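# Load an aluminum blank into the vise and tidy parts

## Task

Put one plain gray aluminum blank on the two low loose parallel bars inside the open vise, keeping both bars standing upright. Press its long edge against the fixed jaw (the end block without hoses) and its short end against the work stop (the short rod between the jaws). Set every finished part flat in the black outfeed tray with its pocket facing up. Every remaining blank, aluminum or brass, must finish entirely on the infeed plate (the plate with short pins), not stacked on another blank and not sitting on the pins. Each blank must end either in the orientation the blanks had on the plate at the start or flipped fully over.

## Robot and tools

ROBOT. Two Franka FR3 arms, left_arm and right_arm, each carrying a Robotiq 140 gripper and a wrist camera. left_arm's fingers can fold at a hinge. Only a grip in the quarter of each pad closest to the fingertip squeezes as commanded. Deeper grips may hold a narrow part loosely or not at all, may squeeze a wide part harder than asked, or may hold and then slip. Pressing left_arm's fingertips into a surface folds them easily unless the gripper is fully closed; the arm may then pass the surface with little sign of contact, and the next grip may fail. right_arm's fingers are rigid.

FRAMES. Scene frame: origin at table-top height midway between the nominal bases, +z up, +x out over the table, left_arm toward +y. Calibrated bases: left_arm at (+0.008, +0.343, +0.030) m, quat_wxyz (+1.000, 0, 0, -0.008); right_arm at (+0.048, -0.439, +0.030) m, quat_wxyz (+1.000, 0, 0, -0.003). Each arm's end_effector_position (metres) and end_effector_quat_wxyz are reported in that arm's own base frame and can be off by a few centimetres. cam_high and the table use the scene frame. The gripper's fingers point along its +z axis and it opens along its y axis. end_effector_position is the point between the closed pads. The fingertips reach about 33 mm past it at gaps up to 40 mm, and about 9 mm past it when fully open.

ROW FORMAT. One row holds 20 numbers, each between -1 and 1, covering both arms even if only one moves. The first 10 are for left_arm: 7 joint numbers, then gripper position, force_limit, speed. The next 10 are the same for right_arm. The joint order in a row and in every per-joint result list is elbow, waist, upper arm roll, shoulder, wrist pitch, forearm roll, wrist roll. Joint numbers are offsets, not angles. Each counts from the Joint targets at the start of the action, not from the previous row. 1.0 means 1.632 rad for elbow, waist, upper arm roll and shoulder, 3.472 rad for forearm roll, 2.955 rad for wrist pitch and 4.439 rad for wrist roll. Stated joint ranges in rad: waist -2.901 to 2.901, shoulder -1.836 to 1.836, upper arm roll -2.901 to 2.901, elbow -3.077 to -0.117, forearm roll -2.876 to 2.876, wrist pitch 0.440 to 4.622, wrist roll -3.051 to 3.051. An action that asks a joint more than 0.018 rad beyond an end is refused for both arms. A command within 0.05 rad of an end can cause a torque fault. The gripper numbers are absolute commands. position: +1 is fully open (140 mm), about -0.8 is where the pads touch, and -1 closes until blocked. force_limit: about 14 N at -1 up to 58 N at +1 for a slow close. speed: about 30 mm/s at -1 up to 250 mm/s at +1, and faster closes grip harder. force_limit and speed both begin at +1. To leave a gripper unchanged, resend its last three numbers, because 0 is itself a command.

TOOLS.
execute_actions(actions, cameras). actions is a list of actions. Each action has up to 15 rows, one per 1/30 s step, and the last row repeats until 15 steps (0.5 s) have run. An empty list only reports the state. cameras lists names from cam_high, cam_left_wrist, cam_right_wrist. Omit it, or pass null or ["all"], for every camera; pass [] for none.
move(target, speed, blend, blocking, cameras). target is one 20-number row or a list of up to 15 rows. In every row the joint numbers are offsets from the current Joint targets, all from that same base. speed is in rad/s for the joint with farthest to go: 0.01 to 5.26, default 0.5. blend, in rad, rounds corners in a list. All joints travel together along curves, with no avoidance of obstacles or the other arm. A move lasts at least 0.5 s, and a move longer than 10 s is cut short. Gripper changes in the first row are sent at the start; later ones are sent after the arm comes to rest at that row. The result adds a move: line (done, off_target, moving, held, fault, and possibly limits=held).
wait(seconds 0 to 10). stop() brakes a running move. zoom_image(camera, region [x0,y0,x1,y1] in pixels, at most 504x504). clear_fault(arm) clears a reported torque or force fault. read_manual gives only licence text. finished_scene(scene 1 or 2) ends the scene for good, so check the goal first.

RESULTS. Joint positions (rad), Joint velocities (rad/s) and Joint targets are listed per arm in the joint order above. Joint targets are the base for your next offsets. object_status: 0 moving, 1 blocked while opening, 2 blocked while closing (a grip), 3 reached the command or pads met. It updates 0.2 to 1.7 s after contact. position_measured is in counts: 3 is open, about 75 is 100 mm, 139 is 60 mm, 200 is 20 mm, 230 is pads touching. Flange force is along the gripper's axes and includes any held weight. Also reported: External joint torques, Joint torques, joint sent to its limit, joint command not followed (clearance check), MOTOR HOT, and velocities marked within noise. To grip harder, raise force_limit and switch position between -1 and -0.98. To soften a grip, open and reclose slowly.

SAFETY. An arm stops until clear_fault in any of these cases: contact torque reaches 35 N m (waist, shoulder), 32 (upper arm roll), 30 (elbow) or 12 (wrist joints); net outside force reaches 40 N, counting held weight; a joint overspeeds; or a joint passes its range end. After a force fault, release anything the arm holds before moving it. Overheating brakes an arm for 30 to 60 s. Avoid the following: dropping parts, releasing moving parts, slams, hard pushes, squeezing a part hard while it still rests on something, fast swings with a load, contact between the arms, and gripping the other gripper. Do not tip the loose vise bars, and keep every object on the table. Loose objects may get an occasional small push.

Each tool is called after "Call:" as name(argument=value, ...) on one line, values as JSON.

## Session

Scene 1 is done. Reading scene 2's state and images.

Call:
execute_actions(actions=[])

Call:
zoom_image(camera="cam_high", region=[320, 180, 460, 340])

Call:
zoom_image(camera="cam_high", region=[450, 190, 580, 340])

Scene clock: 0.00 s.
left_arm: end_effector_position=(+0.2746, -0.1132, +0.3643) position_measured=3 object_status=3 end_effector_quat_wxyz=(+0.076, +0.784, -0.513, -0.341) | right_arm: end_effector_position=(+0.4580, +0.4983, +0.1243) position_measured=3 object_status=3 end_effector_quat_wxyz=(-0.143, +0.984, -0.098, +0.047)
Joint names: [elbow, waist, upper arm roll, shoulder, wrist pitch, forearm roll, wrist roll]
Joint positions: left_arm=[-1.879 -0.387 0.01 -0.113 1.052 -0.013 -0.793] | right_arm=[-2.044 0.792 0.011 0.291 2.612 0.198 -0.727]
Joint velocities: within noise
Joint torques (N m): no reading
External joint torques (N m): no reading
Flange force (N): no reading
Joint targets: left_arm=[-1.879 -0.387 0.010 -0.113 1.052 -0.013 -0.793] | right_arm=[-2.044 0.792 0.011 0.291 2.612 0.198 -0.727]
Tool commands: left_gripper/position=+1.0 left_gripper/force_limit=+1.0 left_gripper/speed=+1.0 right_gripper/position=+1.0 right_gripper/force_limit=+1.0 right_gripper/speed=+1.0
camera_calibration:
cam_left_wrist: T_world_to_cam=[[-0.751797, -0.462321, 0.470171, -0.0102289], [-0.0192211, 0.728096, 0.685205, -0.153851], [-0.659115, 0.506098, -0.556267, 0.583852], [0, 0, 0, 1]] pos_world=[0.374178, -0.188197, 0.435007]
cam_right_wrist: T_world_to_cam=[[-0.162411, -0.941069, -0.296668, 0.589702], [-0.960744, 0.0822802, 0.264956, 0.370162], [-0.224932, 0.328054, -0.917489, 0.189139], [0, 0, 0, 1]] pos_world=[0.493949, 0.462445, 0.250402]

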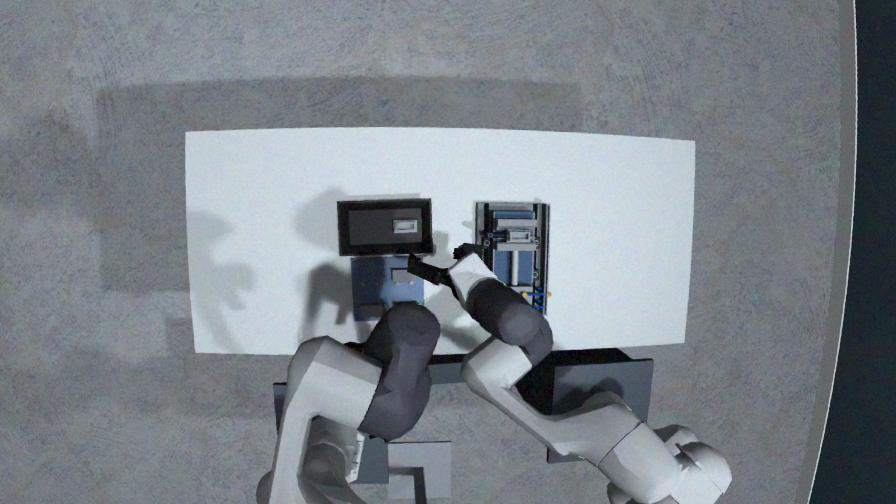

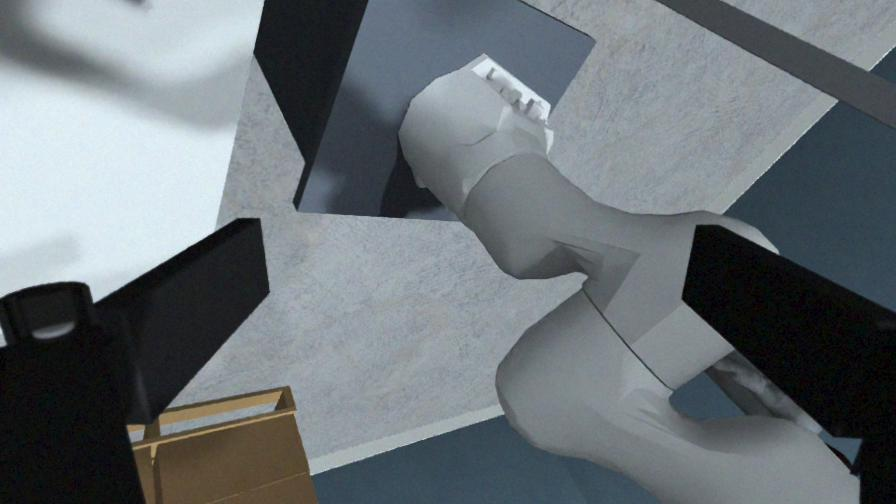

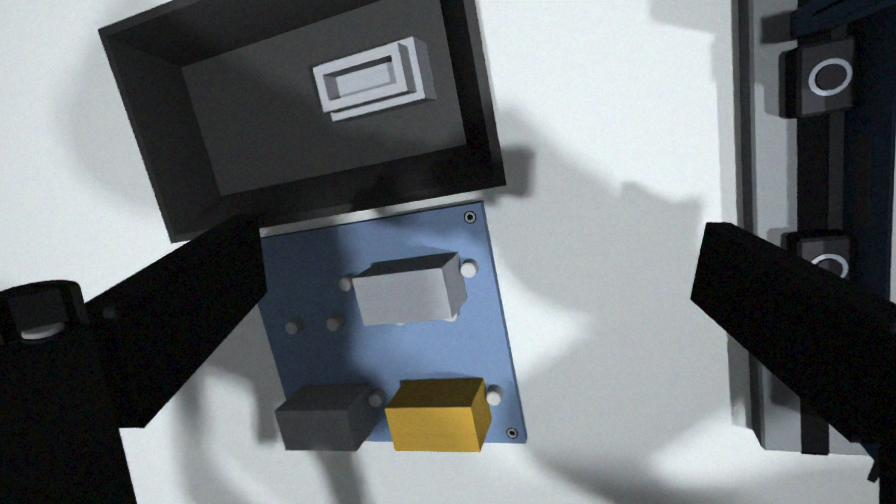

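Scaled by 3.150 from the camera's 896x504 image, which has a finer 1280x720 frame.

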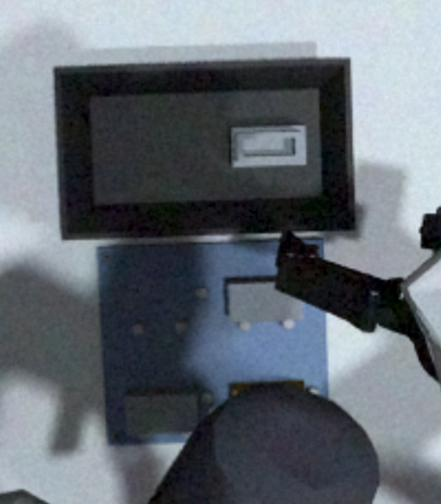

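Scaled by 3.360 from the camera's 896x504 image, which has a finer 1280x720 frame.

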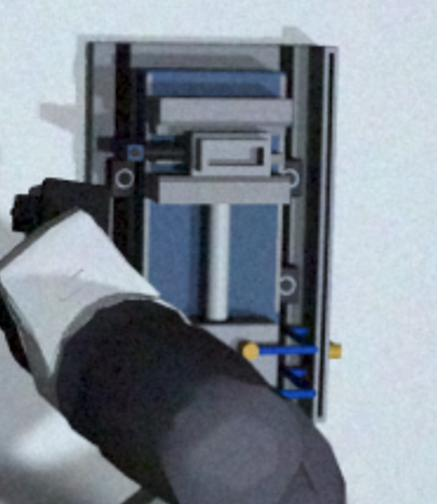

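Call:
move(target=[[0,0,0,0,0,0,0,1,1,1,0.0660,-0.1683,-0.0067,-0.0537,-0.1599,-0.0570,0.2747,1,1,1],[-0.2604,0.0270,-0.0061,-0.1409,0.3076,0.0037,0.0946,1,1,1,0.0660,-0.1683,-0.0067,-0.0537,-0.1599,-0.0570,0.2747,1,1,1]], speed=[0.9,0.9])

Call:
zoom_image(camera="cam_right_wrist", region=[340, 60, 620, 340])

Call:
zoom_image(camera="cam_left_wrist", region=[180, 50, 560, 400])

Scene clock: 30.77 s.
left_arm: end_effector_position=(+0.4189, -0.1509, +0.2692) position_measured=3 object_status=3 end_effector_quat_wxyz=(+0.003, +0.720, -0.694, -0.001) | right_arm: end_effector_position=(+0.5222, +0.2974, +0.1688) position_measured=3 object_status=3 end_effector_quat_wxyz=(-0.001, +0.716, -0.698, -0.001)
Joint names: [elbow, waist, upper arm roll, shoulder, wrist pitch, forearm roll, wrist roll]
Joint positions: left_arm=[-2.304 -0.344 0.001 -0.341 1.959 -0.004 -0.378] | right_arm=[-1.938 0.518 -0.001 0.205 2.144 0.003 0.489]
Joint velocities: left_arm=[0 0 -0.001 0 0 -0.001 0.006] | right_arm=[within noise]
Joint torques (N m): left_arm=[24.38 0.9 0.13 -20.99 2.91 1.1 0.13] | right_arm=[25.45 -0.39 0.9 -38.24 2.27 0.31 0.12]
External joint torques (N m): left_arm=[-0.18 0.95 0.52 -0.46 0.33 0.41 0.13] | right_arm=[1.61 -0.32 0.8 0.57 -0.26 -0.31 0.12]
Flange force (N): left_arm=[-2.4 1.0 1.0] | right_arm=[-4.3 -7.2 -1.9]
Joint targets: left_arm=[-2.304 -0.343 0.000 -0.343 1.961 0.000 -0.373] | right_arm=[-1.937 0.517 0.000 0.204 2.140 0.001 0.492]
move: done
camera_calibration:
cam_left_wrist: T_world_to_cam=[[-0.999354, -0.0354153, 0.00602876, 0.418643], [-0.0313257, 0.941212, 0.33636, 0.0726949], [-0.0175867, 0.335954, -0.941714, 0.454503], [0, 0, 0, 1]] pos_world=[0.428643, -0.206287, 0.401037]
cam_right_wrist: T_world_to_cam=[[-0.999009, -0.0438582, -0.00754187, 0.545445], [-0.0437314, 0.936113, 0.34897, -0.310347], [-0.00824514, 0.348954, -0.937104, 0.19423], [0, 0, 0, 1]] pos_world=[0.532935, 0.246665, 0.294429]

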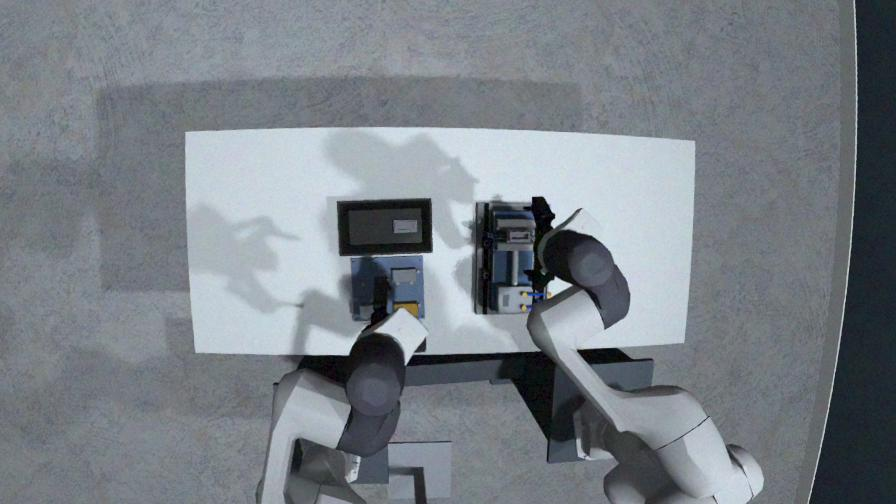

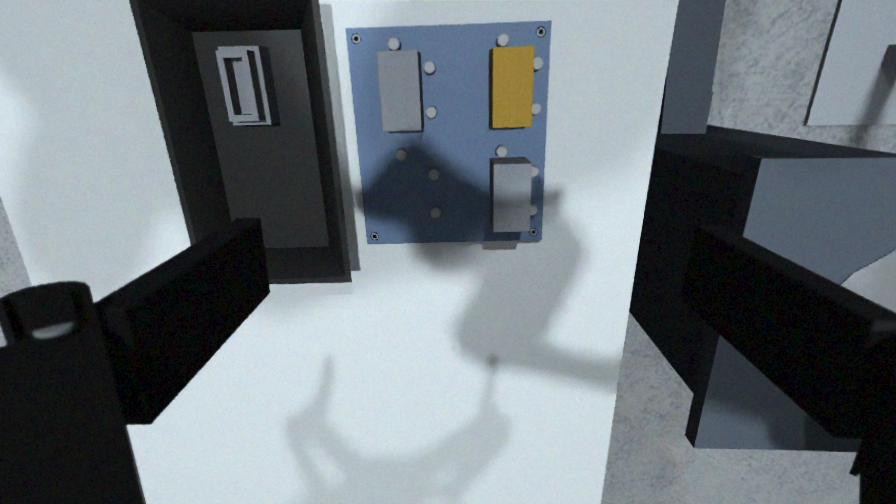

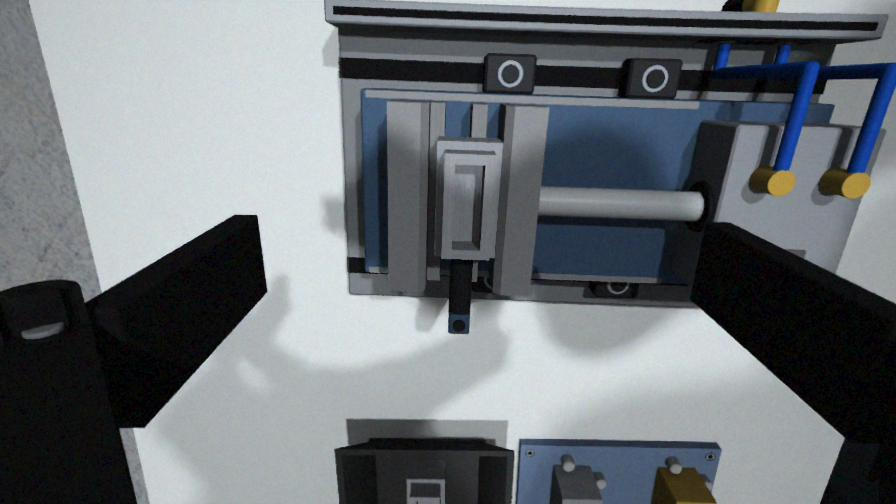

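Scaled by 1.800 from the camera's 896x504 image, which has a finer 1280x720 frame.

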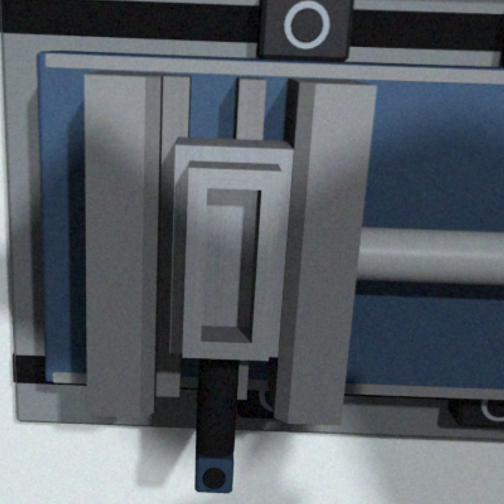

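Scaled by 1.326 from the camera's 896x504 image, which has a finer 1280x720 frame.

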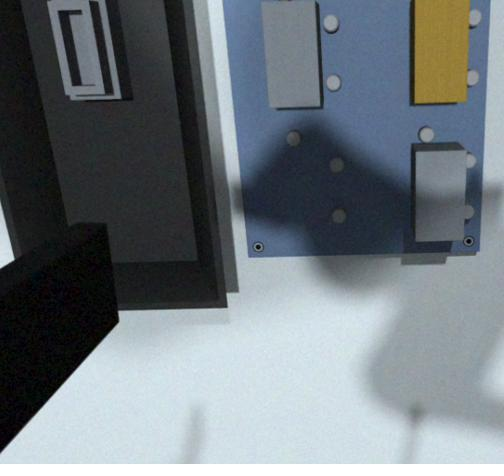

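Call:
zoom_image(camera="cam_right_wrist", region=[380, 90, 560, 190])

Call:
zoom_image(camera="cam_right_wrist", region=[380, 190, 560, 340])

Scaled by 2.800 from the camera's 896x504 image, which has a finer 1280x720 frame.

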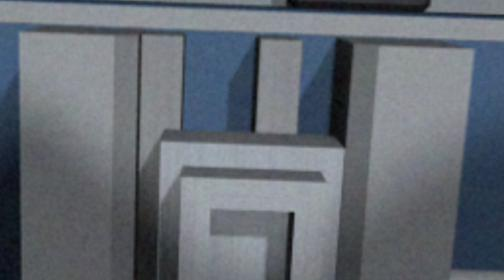

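Scaled by 2.800 from the camera's 896x504 image, which has a finer 1280x720 frame.

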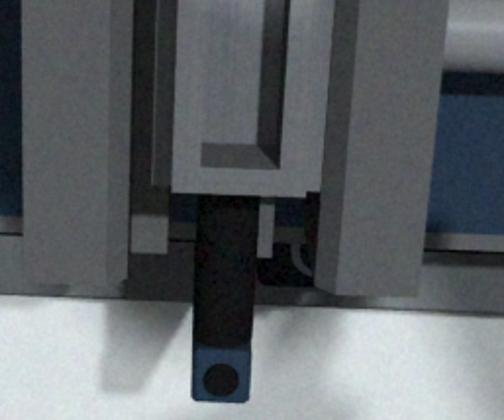

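Call:
move(target=[[0,0,0,0,0,0,0,-0.08,-1,-0.3,-0.0999,-0.2678,0,-0.1759,0.0745,0,0,1,1,1],[0.7200,-0.2139,0,0.6248,-0.0526,0,-0.0764,-0.08,-1,-0.3,-0.0999,-0.2678,0,-0.1759,0.0745,0,0,1,1,1]], speed=[0.8,0.9])

Call:
zoom_image(camera="cam_left_wrist", region=[350, 60, 600, 300])

Scene clock: 58.80 s.
left_arm: end_effector_position=(+0.5701, -0.4767, +0.1991) position_measured=139 object_status=3 end_effector_quat_wxyz=(+0.002, +0.712, -0.702, +0.001) | right_arm: end_effector_position=(+0.6255, +0.0494, +0.2936) position_measured=3 object_status=3 end_effector_quat_wxyz=(+0.149, -0.539, +0.825, -0.081)
Joint names: [elbow, waist, upper arm roll, shoulder, wrist pitch, forearm roll, wrist roll]
Joint positions: left_arm=[-1.131 -0.693 -0.002 0.677 1.809 -0.004 -0.707] | right_arm=[-2.098 0.08 -0.002 -0.084 2.356 0.003 0.489]
Joint velocities: left_arm=[0.001 0 0.001 -0.001 0 0 -0.005] | right_arm=[within noise]
Joint torques (N m): left_arm=[25.31 0.38 1.3 -52.48 2.53 1.06 -0.25] | right_arm=[26.44 -0.37 0.83 -29.79 3.37 0.39 0.07]
External joint torques (N m): left_arm=[0.5 0.68 0.94 0.1 -0.09 0.32 -0.25] | right_arm=[1.33 -0.11 1.17 0.38 0.16 -0.27 0.11]
Flange force (N): left_arm=[2.7 -4.2 -1.4] | right_arm=[-4.2 -4.4 0.2]
Joint targets: left_arm=[-1.129 -0.692 0.000 0.676 1.806 0.000 -0.712] | right_arm=[-2.100 0.080 0.000 -0.083 2.360 0.001 0.492]
move: done
camera_calibration:
cam_left_wrist: T_world_to_cam=[[-0.999917, -0.0123607, 0.00359909, 0.570478], [-0.0104431, 0.942256, 0.33473, 0.396563], [-0.00752876, 0.334664, -0.942307, 0.494352], [0, 0, 0, 1]] pos_world=[0.578294, -0.532055, 0.331037]
cam_right_wrist: T_world_to_cam=[[-0.869583, 0.389403, -0.303628, 0.623314], [0.218526, 0.85489, 0.470542, -0.313013], [0.442799, 0.342824, -0.828493, 0.0848413], [0, 0, 0, 1]] pos_world=[0.572857, -0.0042141, 0.406832]

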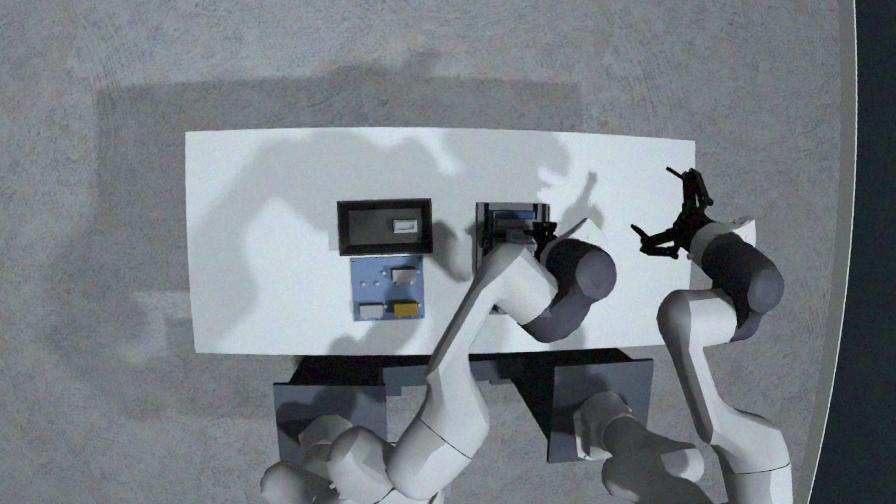

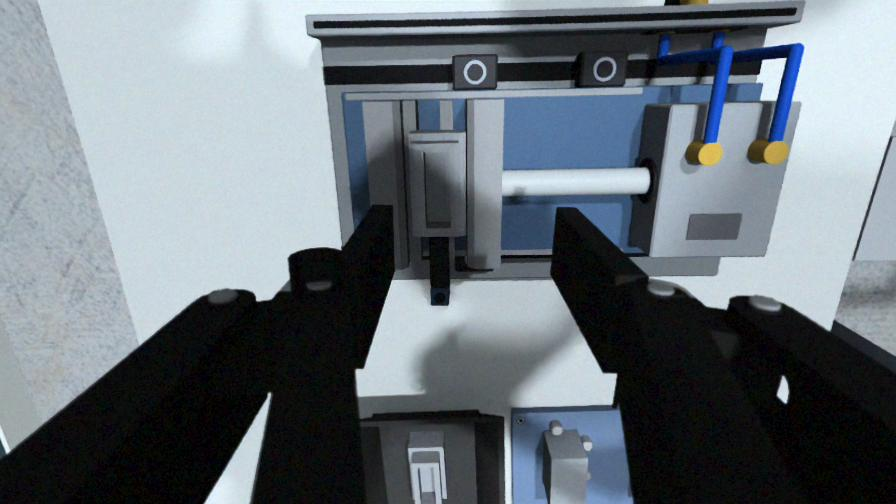

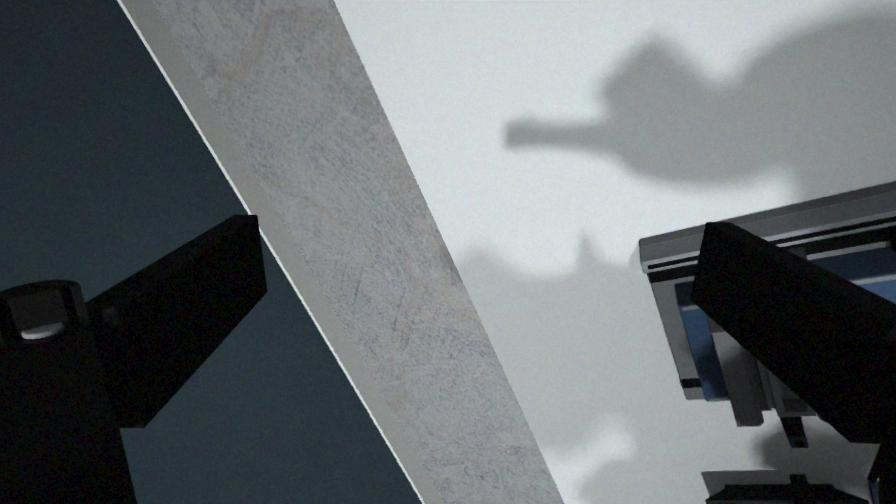

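Scaled by 2.016 from the camera's 896x504 image, which has a finer 1280x720 frame.

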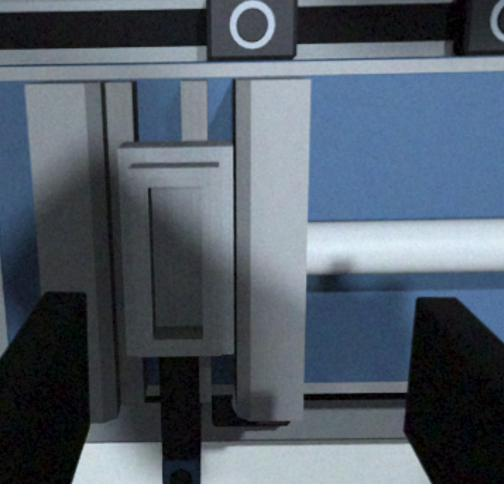

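Call:
move(target=[0.0223,0.0132,0,0.0599,0.0204,0,0.0048,-1,-1,-0.6,0,0,0,0,0,0,0,1,1,1], speed=0.15, cameras=["cam_left_wrist"])

Call:
zoom_image(camera="cam_left_wrist", region=[380, 80, 560, 280])

Scene clock: 90.43 s.
left_arm: end_effector_position=(+0.5916, -0.4730, +0.1483) position_measured=232 object_status=3 end_effector_quat_wxyz=(+0.003, +0.715, -0.699, -0.003) | right_arm: end_effector_position=(+0.6255, +0.0495, +0.2935) position_measured=3 object_status=3 end_effector_quat_wxyz=(+0.149, -0.539, +0.825, -0.081)
Joint names: [elbow, waist, upper arm roll, shoulder, wrist pitch, forearm roll, wrist roll]
Joint positions: left_arm=[-1.094 -0.672 -0.002 0.774 1.863 -0.004 -0.695] | right_arm=[-2.098 0.08 -0.002 -0.084 2.356 0.003 0.489]
Joint velocities: left_arm=[-0.001 0 0 0 0.003 0.001 0.005] | right_arm=[within noise]
Joint torques (N m): left_arm=[25.41 0.46 1.19 -54.35 2.93 1.02 0.25] | right_arm=[26.54 -0.38 0.84 -29.73 3.36 0.41 0.07]
External joint torques (N m): left_arm=[0.8 0.73 0.74 -0.11 0.35 0.28 0.24] | right_arm=[1.25 -0.3 0.99 0.73 0.11 -0.26 0.11]
Flange force (N): left_arm=[2.3 -4.9 -0.7] | right_arm=[-4.2 -5.1 0.8]
Joint targets: left_arm=[-1.093 -0.670 0.000 0.774 1.866 0.000 -0.691] | right_arm=[-2.100 0.080 0.000 -0.083 2.360 0.001 0.492]
move: done
camera_calibration:
cam_left_wrist: T_world_to_cam=[[-0.999704, -0.0228237, 0.00841904, 0.586304], [-0.0186231, 0.94068, 0.338784, 0.413749], [-0.0156519, 0.338527, -0.940826, 0.451775], [0, 0, 0, 1]] pos_world=[0.600907, -0.528761, 0.279934]
Images, in order (width x height): cam_left_wrist 896x504.

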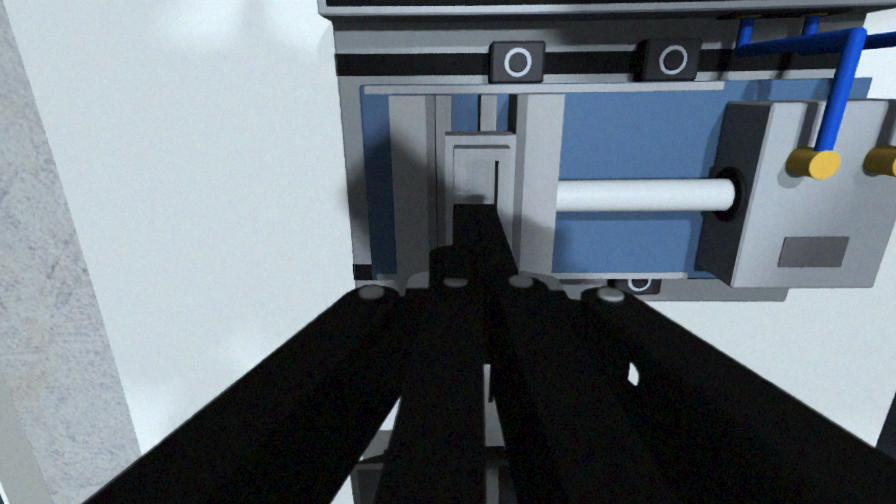

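Scaled by 2.520 from the camera's 896x504 image, which has a finer 1280x720 frame.

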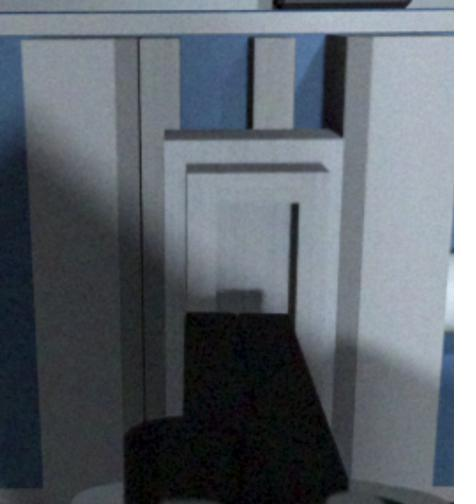

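Call:
move(target=[-0.0196,0,0,0.0064,0.0147,0,0,-1,-1,-0.6,0,0,0,0,0,0,0,1,1,1], speed=0.06, cameras=[])

Call:
execute_actions(actions=[[[-0.00145,0,0,0.00099,0.00134,0,0,-1,-1,-0.6,0,0,0,0,0,0,0,1,1,1]],[[-0.00145,0,0,0.00099,0.00134,0,0,-1,-1,-0.6,0,0,0,0,0,0,0,1,1,1]],[[-0.00145,0,0,0.00099,0.00134,0,0,-1,-1,-0.6,0,0,0,0,0,0,0,1,1,1]],[[-0.00145,0,0,0.00099,0.00134,0,0,-1,-1,-0.6,0,0,0,0,0,0,0,1,1,1]]], cameras=[])

Scene clock: 100.43 s.
left_arm: end_effector_position=(+0.5926, -0.4738, +0.1308) position_measured=232 object_status=3 end_effector_quat_wxyz=(+0.002, +0.715, -0.699, +0.000) | right_arm: end_effector_position=(+0.6255, +0.0495, +0.2935) position_measured=3 object_status=3 end_effector_quat_wxyz=(+0.149, -0.539, +0.825, -0.081)
Joint names: [elbow, waist, upper arm roll, shoulder, wrist pitch, forearm roll, wrist roll]
Joint positions: left_arm=[-1.124 -0.672 -0.002 0.784 1.906 -0.004 -0.694] | right_arm=[-2.099 0.08 -0.002 -0.084 2.356 0.003 0.489]
Joint velocities: left_arm=[0.001 0.001 -0.002 0 0.004 0.001 0.001] | right_arm=[within noise]
Joint torques (N m): left_arm=[24.5 0.43 1.13 -54.5 2.91 1.01 0.11] | right_arm=[26.6 -0.42 0.85 -29.74 3.34 0.42 0.03]
External joint torques (N m): left_arm=[-0.3 0.59 0.62 0.3 0.29 0.28 0.11] | right_arm=[1.41 -0.34 1 0.53 0.11 -0.25 0.06]
Flange force (N): left_arm=[-2.1 1.1 1.3] | right_arm=[-4.1 -5.3 0.3]
Joint targets: left_arm=[-1.125 -0.670 0.000 0.785 1.910 0.000 -0.691] | right_arm=[-2.100 0.080 0.000 -0.083 2.360 0.001 0.492]
move: done
No camera images: "cameras" was empty.

Scene clock: 102.63 s.
left_arm: end_effector_position=(+0.5930, -0.4741, +0.1231) position_measured=232 object_status=3 end_effector_quat_wxyz=(+0.002, +0.715, -0.699, +0.000) | right_arm: end_effector_position=(+0.6255, +0.0495, +0.2935) position_measured=3 object_status=3 end_effector_quat_wxyz=(+0.149, -0.539, +0.825, -0.081)
Joint names: [elbow, waist, upper arm roll, shoulder, wrist pitch, forearm roll, wrist roll]
Joint positions: left_arm=[-1.133 -0.672 -0.002 0.79 1.923 -0.004 -0.694] | right_arm=[-2.099 0.08 -0.002 -0.084 2.356 0.003 0.489]
Joint velocities: within noise
Joint torques (N m): left_arm=[24.56 0.42 1.18 -54.31 2.96 1.01 0.11] | right_arm=[26.58 -0.34 0.72 -29.82 3.34 0.45 0.03]
External joint torques (N m): left_arm=[-0.21 0.8 0.78 0.57 0.33 0.29 0.11] | right_arm=[1.31 -0.38 0.75 0.58 0.1 -0.22 0.06]
External joint torques at the end of the 1st action: left_arm=[-0.35 0.51 0.58 0.54 0.34 0.28 0.11] | right_arm=[1.32 -0.32 0.95 0.4 0.12 -0.25 0.07]
External joint torques at the end of the 2nd action: left_arm=[-0.36 0.56 0.6 0.77 0.38 0.28 0.1] | right_arm=[1.38 -0.26 1.05 0.47 0.1 -0.24 0.09]
External joint torques at the end of the 3rd action: left_arm=[0.03 0.61 0.64 0.03 0.32 0.29 0.12] | right_arm=[1.35 -0.26 0.95 0.53 0.09 -0.27 0.12]
Flange force (N): left_arm=[-1.1 -0.6 1.4] | right_arm=[-3.7 -5.3 0.4]
Flange force at the end of the 1st action (N): left_arm=[-1.6 0.6 1.6] | right_arm=[-3.8 -4.7 0.2]
Flange force at the end of the 2nd action (N): left_arm=[-1.1 -0.1 1.8] | right_arm=[-4.1 -5.0 0.2]
Flange force at the end of the 3rd action (N): left_arm=[-1.2 -0.1 0.6] | right_arm=[-4.1 -5.1 0.3]
Joint targets: left_arm=[-1.134 -0.670 0.000 0.791 1.926 0.000 -0.691] | right_arm=[-2.100 0.080 0.000 -0.083 2.360 0.001 0.492]
Step readings (joint positions of left_arm | right_arm; steps 1 to 15: 1st action; 16 to 30: 2nd action; 31 to 45: 3rd action; 46 to 60: 4th action):
0: [-1.124 -0.672 -0.002 0.784 1.906 -0.004 -0.694] | [-2.099 0.080 -0.002 -0.084 2.356 0.003 0.489]
1: [-1.124 -0.672 -0.002 0.784 1.907 -0.004 -0.694] | [-2.099 0.080 -0.002 -0.084 2.356 0.003 0.489]
2: [-1.125 -0.672 -0.002 0.784 1.908 -0.004 -0.694] | [-2.099 0.080 -0.002 -0.084 2.356 0.003 0.489]
4: [-1.125 -0.672 -0.002 0.784 1.909 -0.004 -0.694] | [-2.099 0.080 -0.002 -0.084 2.356 0.003 0.489]
8: [-1.126 -0.672 -0.002 0.785 1.910 -0.004 -0.694] | [-2.099 0.080 -0.002 -0.084 2.356 0.003 0.489]
15: [-1.126 -0.672 -0.002 0.785 1.911 -0.004 -0.694] | [-2.099 0.080 -0.002 -0.084 2.356 0.003 0.489]
16: [-1.126 -0.672 -0.002 0.785 1.911 -0.004 -0.694] | [-2.099 0.080 -0.002 -0.084 2.356 0.003 0.489]
17: [-1.127 -0.672 -0.002 0.785 1.912 -0.004 -0.694] | [-2.099 0.080 -0.002 -0.084 2.356 0.003 0.489]
19: [-1.128 -0.672 -0.002 0.786 1.913 -0.004 -0.694] | [-2.099 0.080 -0.002 -0.084 2.356 0.003 0.489]
23: [-1.129 -0.672 -0.002 0.787 1.914 -0.004 -0.694] | [-2.099 0.080 -0.002 -0.084 2.356 0.003 0.489]
30: [-1.129 -0.672 -0.002 0.787 1.915 -0.004 -0.694] | [-2.099 0.080 -0.002 -0.084 2.356 0.003 0.489]
31: [-1.129 -0.672 -0.002 0.787 1.915 -0.004 -0.694] | [-2.099 0.080 -0.002 -0.084 2.356 0.003 0.489]
32: [-1.129 -0.672 -0.002 0.787 1.916 -0.004 -0.694] | [-2.099 0.080 -0.002 -0.084 2.356 0.003 0.489]
34: [-1.130 -0.672 -0.002 0.787 1.917 -0.004 -0.694] | [-2.099 0.080 -0.002 -0.084 2.356 0.003 0.489]
38: [-1.131 -0.672 -0.002 0.788 1.918 -0.004 -0.694] | [-2.099 0.080 -0.002 -0.084 2.356 0.003 0.489]
45: [-1.131 -0.672 -0.002 0.788 1.919 -0.004 -0.694] | [-2.099 0.080 -0.002 -0.084 2.356 0.003 0.489]
46: [-1.131 -0.672 -0.002 0.788 1.919 -0.004 -0.694] | [-2.099 0.080 -0.002 -0.084 2.356 0.003 0.489]
47: [-1.132 -0.672 -0.002 0.788 1.920 -0.004 -0.694] | [-2.099 0.080 -0.002 -0.084 2.356 0.003 0.489]
49: [-1.132 -0.672 -0.002 0.789 1.921 -0.004 -0.694] | [-2.099 0.080 -0.002 -0.084 2.356 0.003 0.489]
53: [-1.133 -0.672 -0.002 0.790 1.922 -0.004 -0.694] | [-2.099 0.080 -0.002 -0.084 2.356 0.003 0.489]
60: [-1.133 -0.672 -0.002 0.790 1.923 -0.004 -0.694] | [-2.099 0.080 -0.002 -0.084 2.356 0.003 0.489]
No camera images: "cameras" was empty.

Call:
execute_actions(actions=[[[-0.00145,0,0,0.00099,0.00134,0,0,-1,-1,-0.6,0,0,0,0,0,0,0,1,1,1]],[[-0.00145,0,0,0.00099,0.00134,0,0,-1,-1,-0.6,0,0,0,0,0,0,0,1,1,1]],[[-0.00145,0,0,0.00099,0.00134,0,0,-1,-1,-0.6,0,0,0,0,0,0,0,1,1,1]],[[-0.00145,0,0,0.00099,0.00134,0,0,-1,-1,-0.6,0,0,0,0,0,0,0,1,1,1]]], cameras=["cam_left_wrist"])

Scene clock: 106.83 s.
left_arm: end_effector_position=(+0.5938, -0.4742, +0.1182) position_measured=232 object_status=3 end_effector_quat_wxyz=(+0.002, +0.715, -0.699, +0.001) | right_arm: end_effector_position=(+0.6255, +0.0495, +0.2935) position_measured=3 object_status=3 end_effector_quat_wxyz=(+0.149, -0.539, +0.825, -0.081)
Joint names: [elbow, waist, upper arm roll, shoulder, wrist pitch, forearm roll, wrist roll]
Joint positions: left_arm=[-1.14 -0.671 -0.001 0.794 1.935 -0.003 -0.694] | right_arm=[-2.099 0.08 -0.002 -0.084 2.356 0.003 0.489]
Joint velocities: within noise
Joint torques (N m): left_arm=[22.6 0.29 1.03 -50.95 3.51 0.95 0.13] | right_arm=[26.62 -0.38 0.83 -29.74 3.33 0.44 -0.02]
External joint torques (N m): left_arm=[-2.02 0.85 0.75 3.74 0.9 0.24 0.13] | right_arm=[1.4 -0.29 0.98 0.55 0.1 -0.23 0.02]
External joint torques at the end of the 1st action: left_arm=[-0.26 0.64 0.67 0.56 0.28 0.28 0.14] | right_arm=[1.44 -0.27 0.91 0.51 0.11 -0.24 0.12]
External joint torques at the end of the 2nd action: left_arm=[-0.16 0.68 0.7 0.33 0.29 0.28 0.08] | right_arm=[1.46 -0.29 0.96 0.44 0.12 -0.25 0.13]
External joint torques at the end of the 3rd action: left_arm=[-0.77 0.76 0.72 2.14 0.55 0.28 0.08] | right_arm=[1.46 -0.28 0.92 0.48 0.11 -0.24 0.11]
Flange force (N): left_arm=[-2.3 0.7 7.2] | right_arm=[-4.0 -5.4 0.4]
Flange force at the end of the 1st action (N): left_arm=[-1.1 -0.3 1.3] | right_arm=[-4.2 -5.3 0.3]
Flange force at the end of the 2nd action (N): left_arm=[-1.3 -0.1 1.0] | right_arm=[-4.2 -5.2 0.2]
Flange force at the end of the 3rd action (N): left_arm=[0.4 -2.2 3.7] | right_arm=[-4.2 -5.4 0.2]
Joint targets: left_arm=[-1.144 -0.670 0.000 0.798 1.941 0.000 -0.691] | right_arm=[-2.100 0.080 0.000 -0.083 2.360 0.001 0.492]
Step readings (joint positions of left_arm | right_arm; steps 1 to 15: 1st action; 16 to 30: 2nd action; 31 to 45: 3rd action; 46 to 60: 4th action):
0: [-1.134 -0.672 -0.002 0.790 1.923 -0.004 -0.694] | [-2.099 0.080 -0.002 -0.084 2.356 0.003 0.489]
1: [-1.134 -0.672 -0.002 0.790 1.923 -0.004 -0.694] | [-2.099 0.080 -0.002 -0.084 2.356 0.003 0.489]
2: [-1.134 -0.672 -0.002 0.790 1.924 -0.004 -0.694] | [-2.099 0.080 -0.002 -0.084 2.356 0.003 0.489]
4: [-1.135 -0.672 -0.002 0.790 1.925 -0.004 -0.694] | [-2.099 0.080 -0.002 -0.084 2.356 0.003 0.489]
8: [-1.136 -0.672 -0.002 0.791 1.926 -0.004 -0.694] | [-2.099 0.080 -0.002 -0.084 2.356 0.003 0.489]
15: [-1.136 -0.672 -0.002 0.791 1.927 -0.004 -0.694] | [-2.099 0.080 -0.002 -0.084 2.356 0.003 0.489]
16: [-1.136 -0.672 -0.002 0.791 1.927 -0.004 -0.694] | [-2.099 0.080 -0.002 -0.084 2.356 0.003 0.489]
17: [-1.136 -0.672 -0.002 0.792 1.928 -0.004 -0.694] | [-2.099 0.080 -0.002 -0.084 2.356 0.003 0.489]
19: [-1.137 -0.672 -0.002 0.792 1.929 -0.004 -0.694] | [-2.099 0.080 -0.002 -0.084 2.356 0.003 0.489]
23: [-1.138 -0.672 -0.002 0.793 1.930 -0.004 -0.694] | [-2.099 0.080 -0.002 -0.084 2.356 0.003 0.489]
30: [-1.138 -0.672 -0.002 0.793 1.931 -0.004 -0.694] | [-2.099 0.080 -0.002 -0.084 2.356 0.003 0.489]
31: [-1.138 -0.672 -0.002 0.793 1.931 -0.004 -0.694] | [-2.099 0.080 -0.002 -0.084 2.356 0.003 0.489]
32: [-1.139 -0.672 -0.002 0.793 1.932 -0.004 -0.694] | [-2.099 0.080 -0.002 -0.084 2.356 0.003 0.489]
34: [-1.140 -0.672 -0.002 0.794 1.933 -0.004 -0.694] | [-2.099 0.080 -0.002 -0.084 2.356 0.003 0.489]
38: [-1.140 -0.672 -0.002 0.794 1.933 -0.004 -0.694] | [-2.099 0.080 -0.002 -0.084 2.356 0.003 0.489]
45: [-1.140 -0.672 -0.002 0.794 1.933 -0.004 -0.694] | [-2.099 0.080 -0.002 -0.084 2.356 0.003 0.489]
46: [-1.140 -0.672 -0.002 0.794 1.933 -0.004 -0.694] | [-2.099 0.080 -0.002 -0.084 2.356 0.003 0.489]
47: [-1.140 -0.672 -0.002 0.794 1.934 -0.003 -0.694] | [-2.099 0.080 -0.002 -0.084 2.356 0.003 0.489]
49: [-1.140 -0.671 -0.002 0.794 1.934 -0.003 -0.694] | [-2.099 0.080 -0.002 -0.084 2.356 0.003 0.489]
53: [-1.140 -0.671 -0.002 0.794 1.935 -0.003 -0.694] | [-2.099 0.080 -0.002 -0.084 2.356 0.003 0.489]
60: [-1.140 -0.671 -0.001 0.794 1.935 -0.003 -0.694] | [-2.099 0.080 -0.002 -0.084 2.356 0.003 0.489]
camera_calibration:
cam_left_wrist: T_world_to_cam=[[-0.999756, -0.0219617, 0.00255125, 0.589906], [-0.0198409, 0.9421, 0.334746, 0.427032], [-0.00975511, 0.334613, -0.942305, 0.418747], [0, 0, 0, 1]] pos_world=[0.602319, -0.52947, 0.250135]
Images, in order (width x height): cam_left_wrist 896x504.

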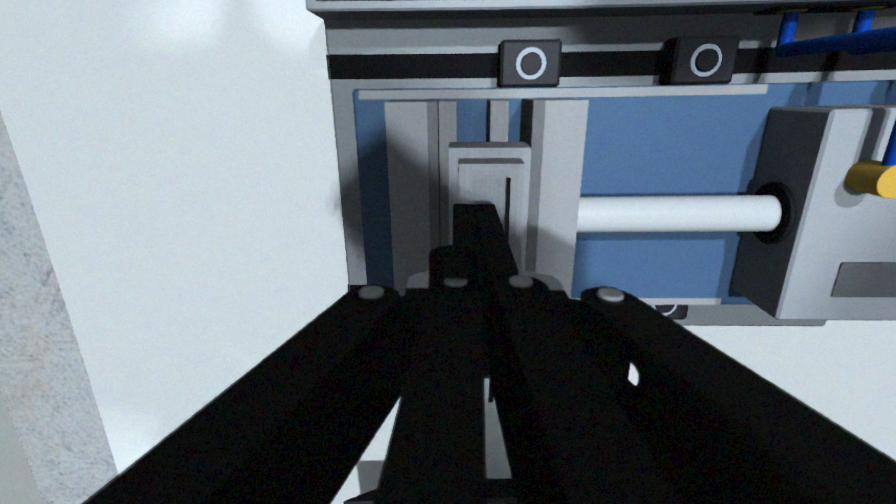

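Call:
zoom_image(camera="cam_left_wrist", region=[380, 90, 600, 280])

Scaled by 2.291 from the camera's 896x504 image, which has a finer 1280x720 frame.

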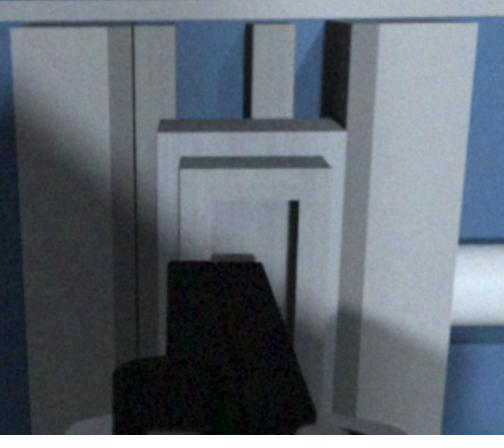

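Call:
move(target=[[0.0182,-0.0049,0,-0.0227,-0.0222,0,-0.0016,-1,-1,-0.6,0,0,0,0,0,0,0,1,1,1],[0.0182,-0.0049,0,-0.0227,-0.0222,0,-0.0016,-0.08,-1,-0.3,0,0,0,0,0,0,0,1,1,1],[-0.0012,-0.0049,0,-0.0157,-0.0077,0,-0.0016,-0.08,-1,-0.3,0,0,0,0,0,0,0,1,1,1]], speed=[0.1,0.2,0.08], cameras=["cam_left_wrist"])

Call:
zoom_image(camera="cam_left_wrist", region=[370, 100, 580, 300])

Scene clock: 121.27 s.
left_arm: end_effector_position=(+0.5885, -0.4751, +0.1309) position_measured=139 object_status=3 end_effector_quat_wxyz=(+0.002, +0.713, -0.701, +0.000) | right_arm: end_effector_position=(+0.6255, +0.0495, +0.2935) position_measured=3 object_status=3 end_effector_quat_wxyz=(+0.149, -0.539, +0.825, -0.081)
Joint names: [elbow, waist, upper arm roll, shoulder, wrist pitch, forearm roll, wrist roll]
Joint positions: left_arm=[-1.145 -0.677 -0.001 0.771 1.915 -0.003 -0.695] | right_arm=[-2.099 0.08 -0.002 -0.084 2.356 0.003 0.489]
Joint velocities: left_arm=[0 -0.001 -0.001 0 0.004 -0.001 0.001] | right_arm=[within noise]
Joint torques (N m): left_arm=[24.59 -0.03 1.04 -54.3 2.88 0.92 -0.23] | right_arm=[26.6 -0.44 0.8 -29.78 3.29 0.44 0.05]
External joint torques (N m): left_arm=[-0.15 0.2 0.55 0.13 0.26 0.19 -0.23] | right_arm=[1.34 -0.33 0.98 0.62 0.05 -0.23 0.08]
Flange force (N): left_arm=[-0.9 1.1 0.9] | right_arm=[-4.1 -5.4 0.4]
Joint targets: left_arm=[-1.146 -0.678 0.000 0.772 1.919 0.000 -0.698] | right_arm=[-2.100 0.080 0.000 -0.083 2.360 0.001 0.492]
move: done
camera_calibration:
cam_left_wrist: T_world_to_cam=[[-0.999842, -0.0172226, 0.00440501, 0.586613], [-0.0147378, 0.941617, 0.336364, 0.420101], [-0.00994092, 0.336246, -0.941722, 0.431789], [0, 0, 0, 1]] pos_world=[0.597004, -0.530658, 0.262734]
Images, in order (width x height): cam_left_wrist 896x504.

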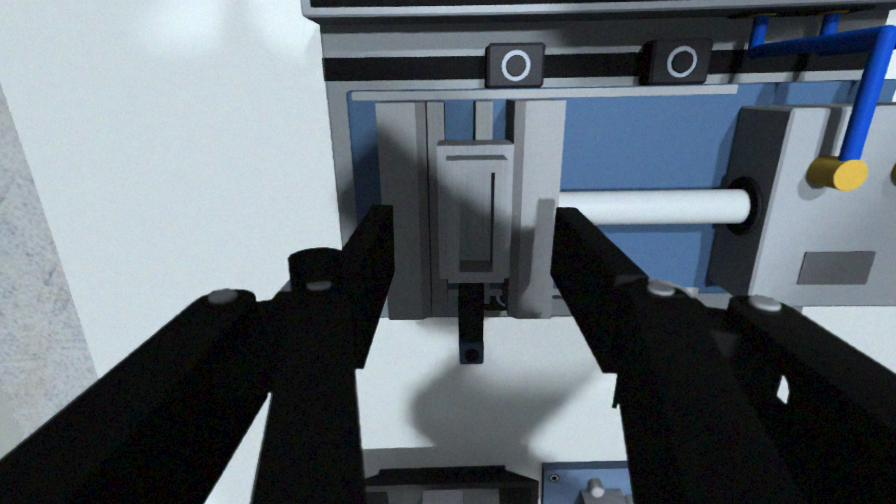

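Scaled by 2.400 from the camera's 896x504 image, which has a finer 1280x720 frame.

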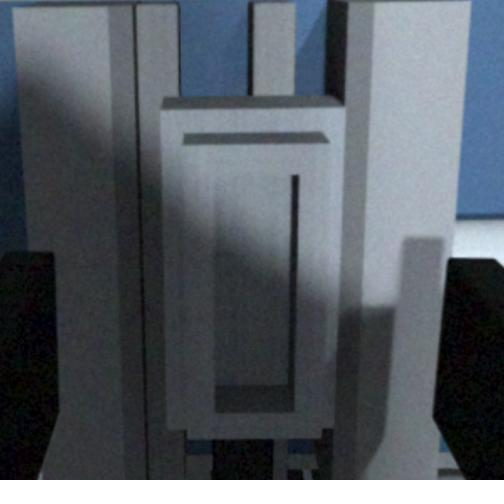

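Call:
move(target=[[-0.0172,0,0,0.0104,0.0149,0,0,-0.08,-1,-0.3,0,0,0,0,0,0,0,1,1,1],[-0.0172,0,0,0.0104,0.0149,0,0,-1,-1,-1,0,0,0,0,0,0,0,1,1,1]], speed=[0.05,0.1], cameras=["cam_left_wrist"])

Call:
zoom_image(camera="cam_left_wrist", region=[370, 100, 580, 300])

Scene clock: 128.50 s.
left_arm: end_effector_position=(+0.5885, -0.4752, +0.1089) position_measured=195 object_status=0 end_effector_quat_wxyz=(+0.002, +0.713, -0.701, +0.000) | right_arm: end_effector_position=(+0.6255, +0.0495, +0.2934) position_measured=3 object_status=3 end_effector_quat_wxyz=(+0.149, -0.539, +0.825, -0.081)
Joint names: [elbow, waist, upper arm roll, shoulder, wrist pitch, forearm roll, wrist roll]
Joint positions: left_arm=[-1.173 -0.677 -0.001 0.788 1.96 -0.003 -0.695] | right_arm=[-2.099 0.08 -0.002 -0.084 2.356 0.003 0.489]
Joint velocities: within noise
Joint torques (N m): left_arm=[23.78 0.03 1.01 -52.77 2.94 0.9 -0.2] | right_arm=[26.67 -0.38 0.81 -29.71 3.29 0.43 0.08]
External joint torques (N m): left_arm=[-0.92 0.48 0.65 1.99 0.31 0.19 -0.2] | right_arm=[1.47 -0.29 0.96 0.61 0.07 -0.24 0.11]
Flange force (N): left_arm=[0.2 -0.9 3.3] | right_arm=[-4.4 -5.7 0.3]
Joint targets: left_arm=[-1.174 -0.678 0.000 0.789 1.963 0.000 -0.698] | right_arm=[-2.100 0.080 0.000 -0.083 2.360 0.001 0.492]
move: done
camera_calibration:
cam_left_wrist: T_world_to_cam=[[-0.999841, -0.017284, 0.00427722, 0.586706], [-0.0148386, 0.941616, 0.336363, 0.427655], [-0.00984121, 0.336246, -0.941723, 0.411045], [0, 0, 0, 1]] pos_world=[0.597004, -0.530759, 0.240734]
Images, in order (width x height): cam_left_wrist 896x504.

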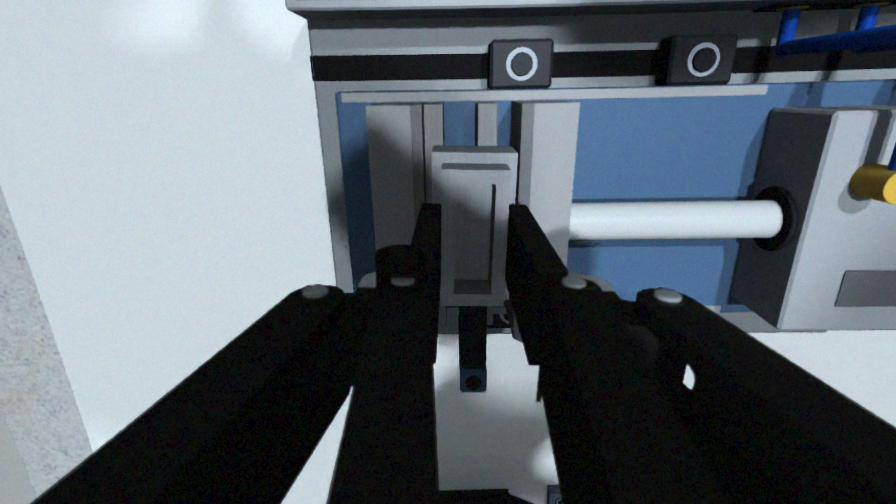

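Scaled by 2.400 from the camera's 896x504 image, which has a finer 1280x720 frame.

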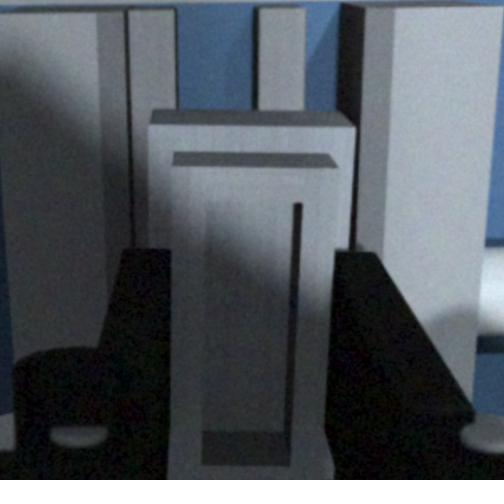

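Call:
move(target=[0.0366,0,0,-0.0172,-0.0297,0,0,-1,-1,-1,0,0,0,0,0,0,0,1,1,1], speed=0.06, cameras=["cam_left_wrist"])

Scene clock: 146.30 s.
left_arm: end_effector_position=(+0.5882, -0.4750, +0.1466) position_measured=195 object_status=2 end_effector_quat_wxyz=(+0.002, +0.713, -0.701, -0.002) | right_arm: end_effector_position=(+0.6255, +0.0495, +0.2934) position_measured=3 object_status=3 end_effector_quat_wxyz=(+0.149, -0.539, +0.825, -0.081)
Joint names: [elbow, waist, upper arm roll, shoulder, wrist pitch, forearm roll, wrist roll]
Joint positions: left_arm=[-1.116 -0.677 -0.001 0.764 1.877 -0.003 -0.695] | right_arm=[-2.099 0.08 -0.002 -0.084 2.356 0.003 0.489]
Joint velocities: left_arm=[0 0 0 -0.001 -0.004 0.001 -0.001] | right_arm=[within noise]
Joint torques (N m): left_arm=[25.83 0.12 1.11 -55.25 2.6 0.93 -0.18] | right_arm=[26.7 -0.35 0.72 -29.8 3.29 0.44 0.06]
External joint torques (N m): left_arm=[1.24 0.33 0.63 -1.3 0.01 0.19 -0.18] | right_arm=[1.54 -0.41 0.73 0.41 0.07 -0.23 0.1]
Flange force (N): left_arm=[2.4 -3.3 -2.8] | right_arm=[-4.0 -5.7 0.0]
Joint targets: left_arm=[-1.114 -0.678 0.000 0.761 1.875 0.000 -0.698] | right_arm=[-2.100 0.080 0.000 -0.083 2.360 0.001 0.492]
move: done
camera_calibration:
cam_left_wrist: T_world_to_cam=[[-0.999835, -0.0170453, 0.00624879, 0.586016], [-0.0139332, 0.94112, 0.337786, 0.413709], [-0.0116385, 0.337644, -0.941202, 0.448087], [0, 0, 0, 1]] pos_world=[0.596899, -0.530655, 0.278333]
Images, in order (width x height): cam_left_wrist 896x504.

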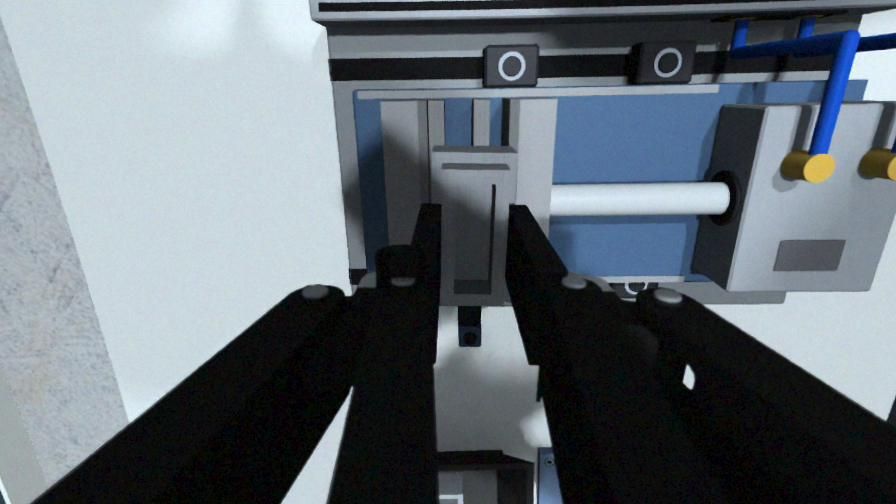

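Call:
move(target=[[0.0374,0,0,-0.0057,-0.0238,0,0,-1,-1,-1,0,0,0,0,0,0,0,1,1,1],[-0.5297,0.3173,0,-0.3363,0.1068,0,0.1166,-1,-1,-1,0,0,0,0,0,0,0,1,1,1]], speed=[0.1,0.5], blend=[0.03,0], cameras=["cam_left_wrist","cam_high"])

Scene clock: 161.87 s.
left_arm: end_effector_position=(+0.5861, -0.0950, +0.1476) position_measured=195 object_status=2 end_effector_quat_wxyz=(+0.003, +0.717, -0.697, -0.002) | right_arm: end_effector_position=(+0.6255, +0.0495, +0.2934) position_measured=3 object_status=3 end_effector_quat_wxyz=(+0.149, -0.539, +0.825, -0.081)
Joint names: [elbow, waist, upper arm roll, shoulder, wrist pitch, forearm roll, wrist roll]
Joint positions: left_arm=[-1.979 -0.161 0.001 0.216 2.187 -0.003 -0.185] | right_arm=[-2.099 0.08 -0.002 -0.084 2.356 0.003 0.489]
Joint velocities: left_arm=[0 0 0 0 0 0 0.005] | right_arm=[within noise]
Joint torques (N m): left_arm=[23.68 0.44 0.44 -39.68 3.01 0.8 0.16] | right_arm=[26.65 -0.42 0.7 -29.76 3.29 0.46 0.04]
External joint torques (N m): left_arm=[0.34 0.54 0.34 -1.24 0.45 0.19 0.16] | right_arm=[1.42 -0.33 0.85 0.55 0.06 -0.21 0.08]
Flange force (N): left_arm=[-1.5 2.4 -0.8] | right_arm=[-4.1 -5.5 0.3]
Joint targets: left_arm=[-1.979 -0.160 0.000 0.212 2.191 0.000 -0.180] | right_arm=[-2.100 0.080 0.000 -0.083 2.360 0.001 0.492]
move: done
camera_calibration:
cam_left_wrist: T_world_to_cam=[[-0.999604, -0.0268018, 0.00861895, 0.589034], [-0.0223179, 0.94098, 0.337726, 0.0607336], [-0.0171619, 0.3374, -0.941205, 0.323974], [0, 0, 0, 1]] pos_world=[0.595716, -0.15067, 0.279337]
Images, in order (width x height): cam_high 896x504, cam_left_wrist 896x504.

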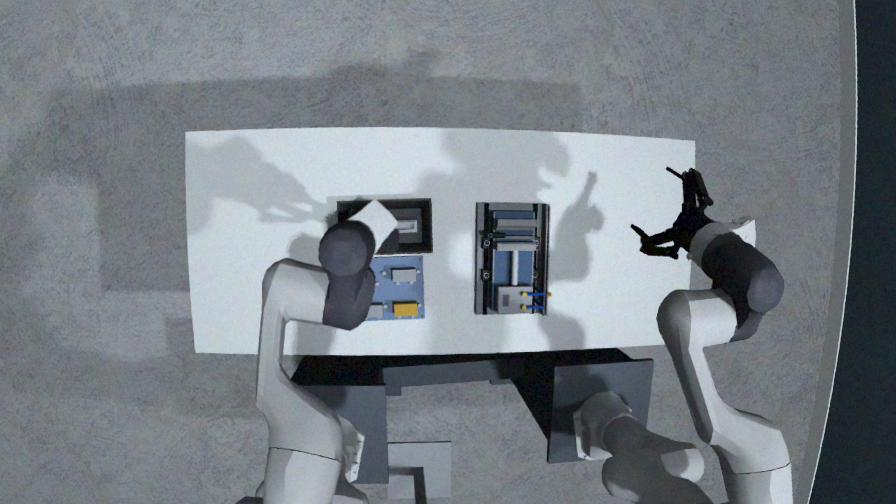

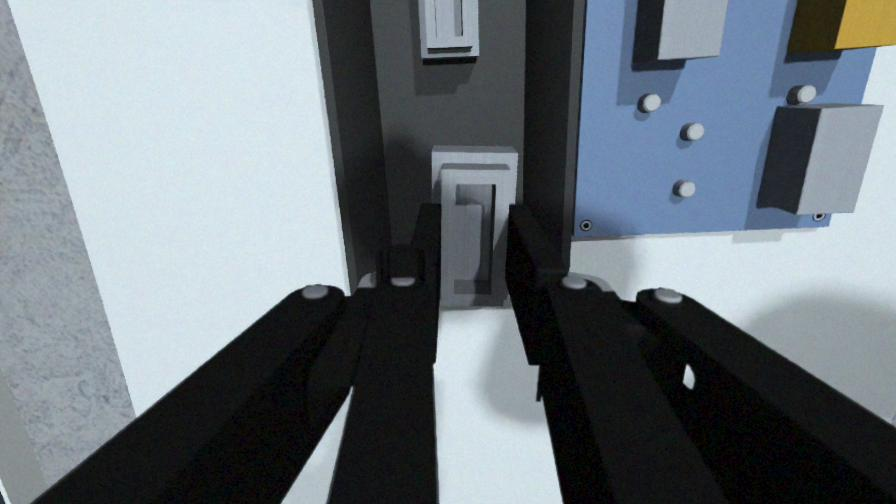

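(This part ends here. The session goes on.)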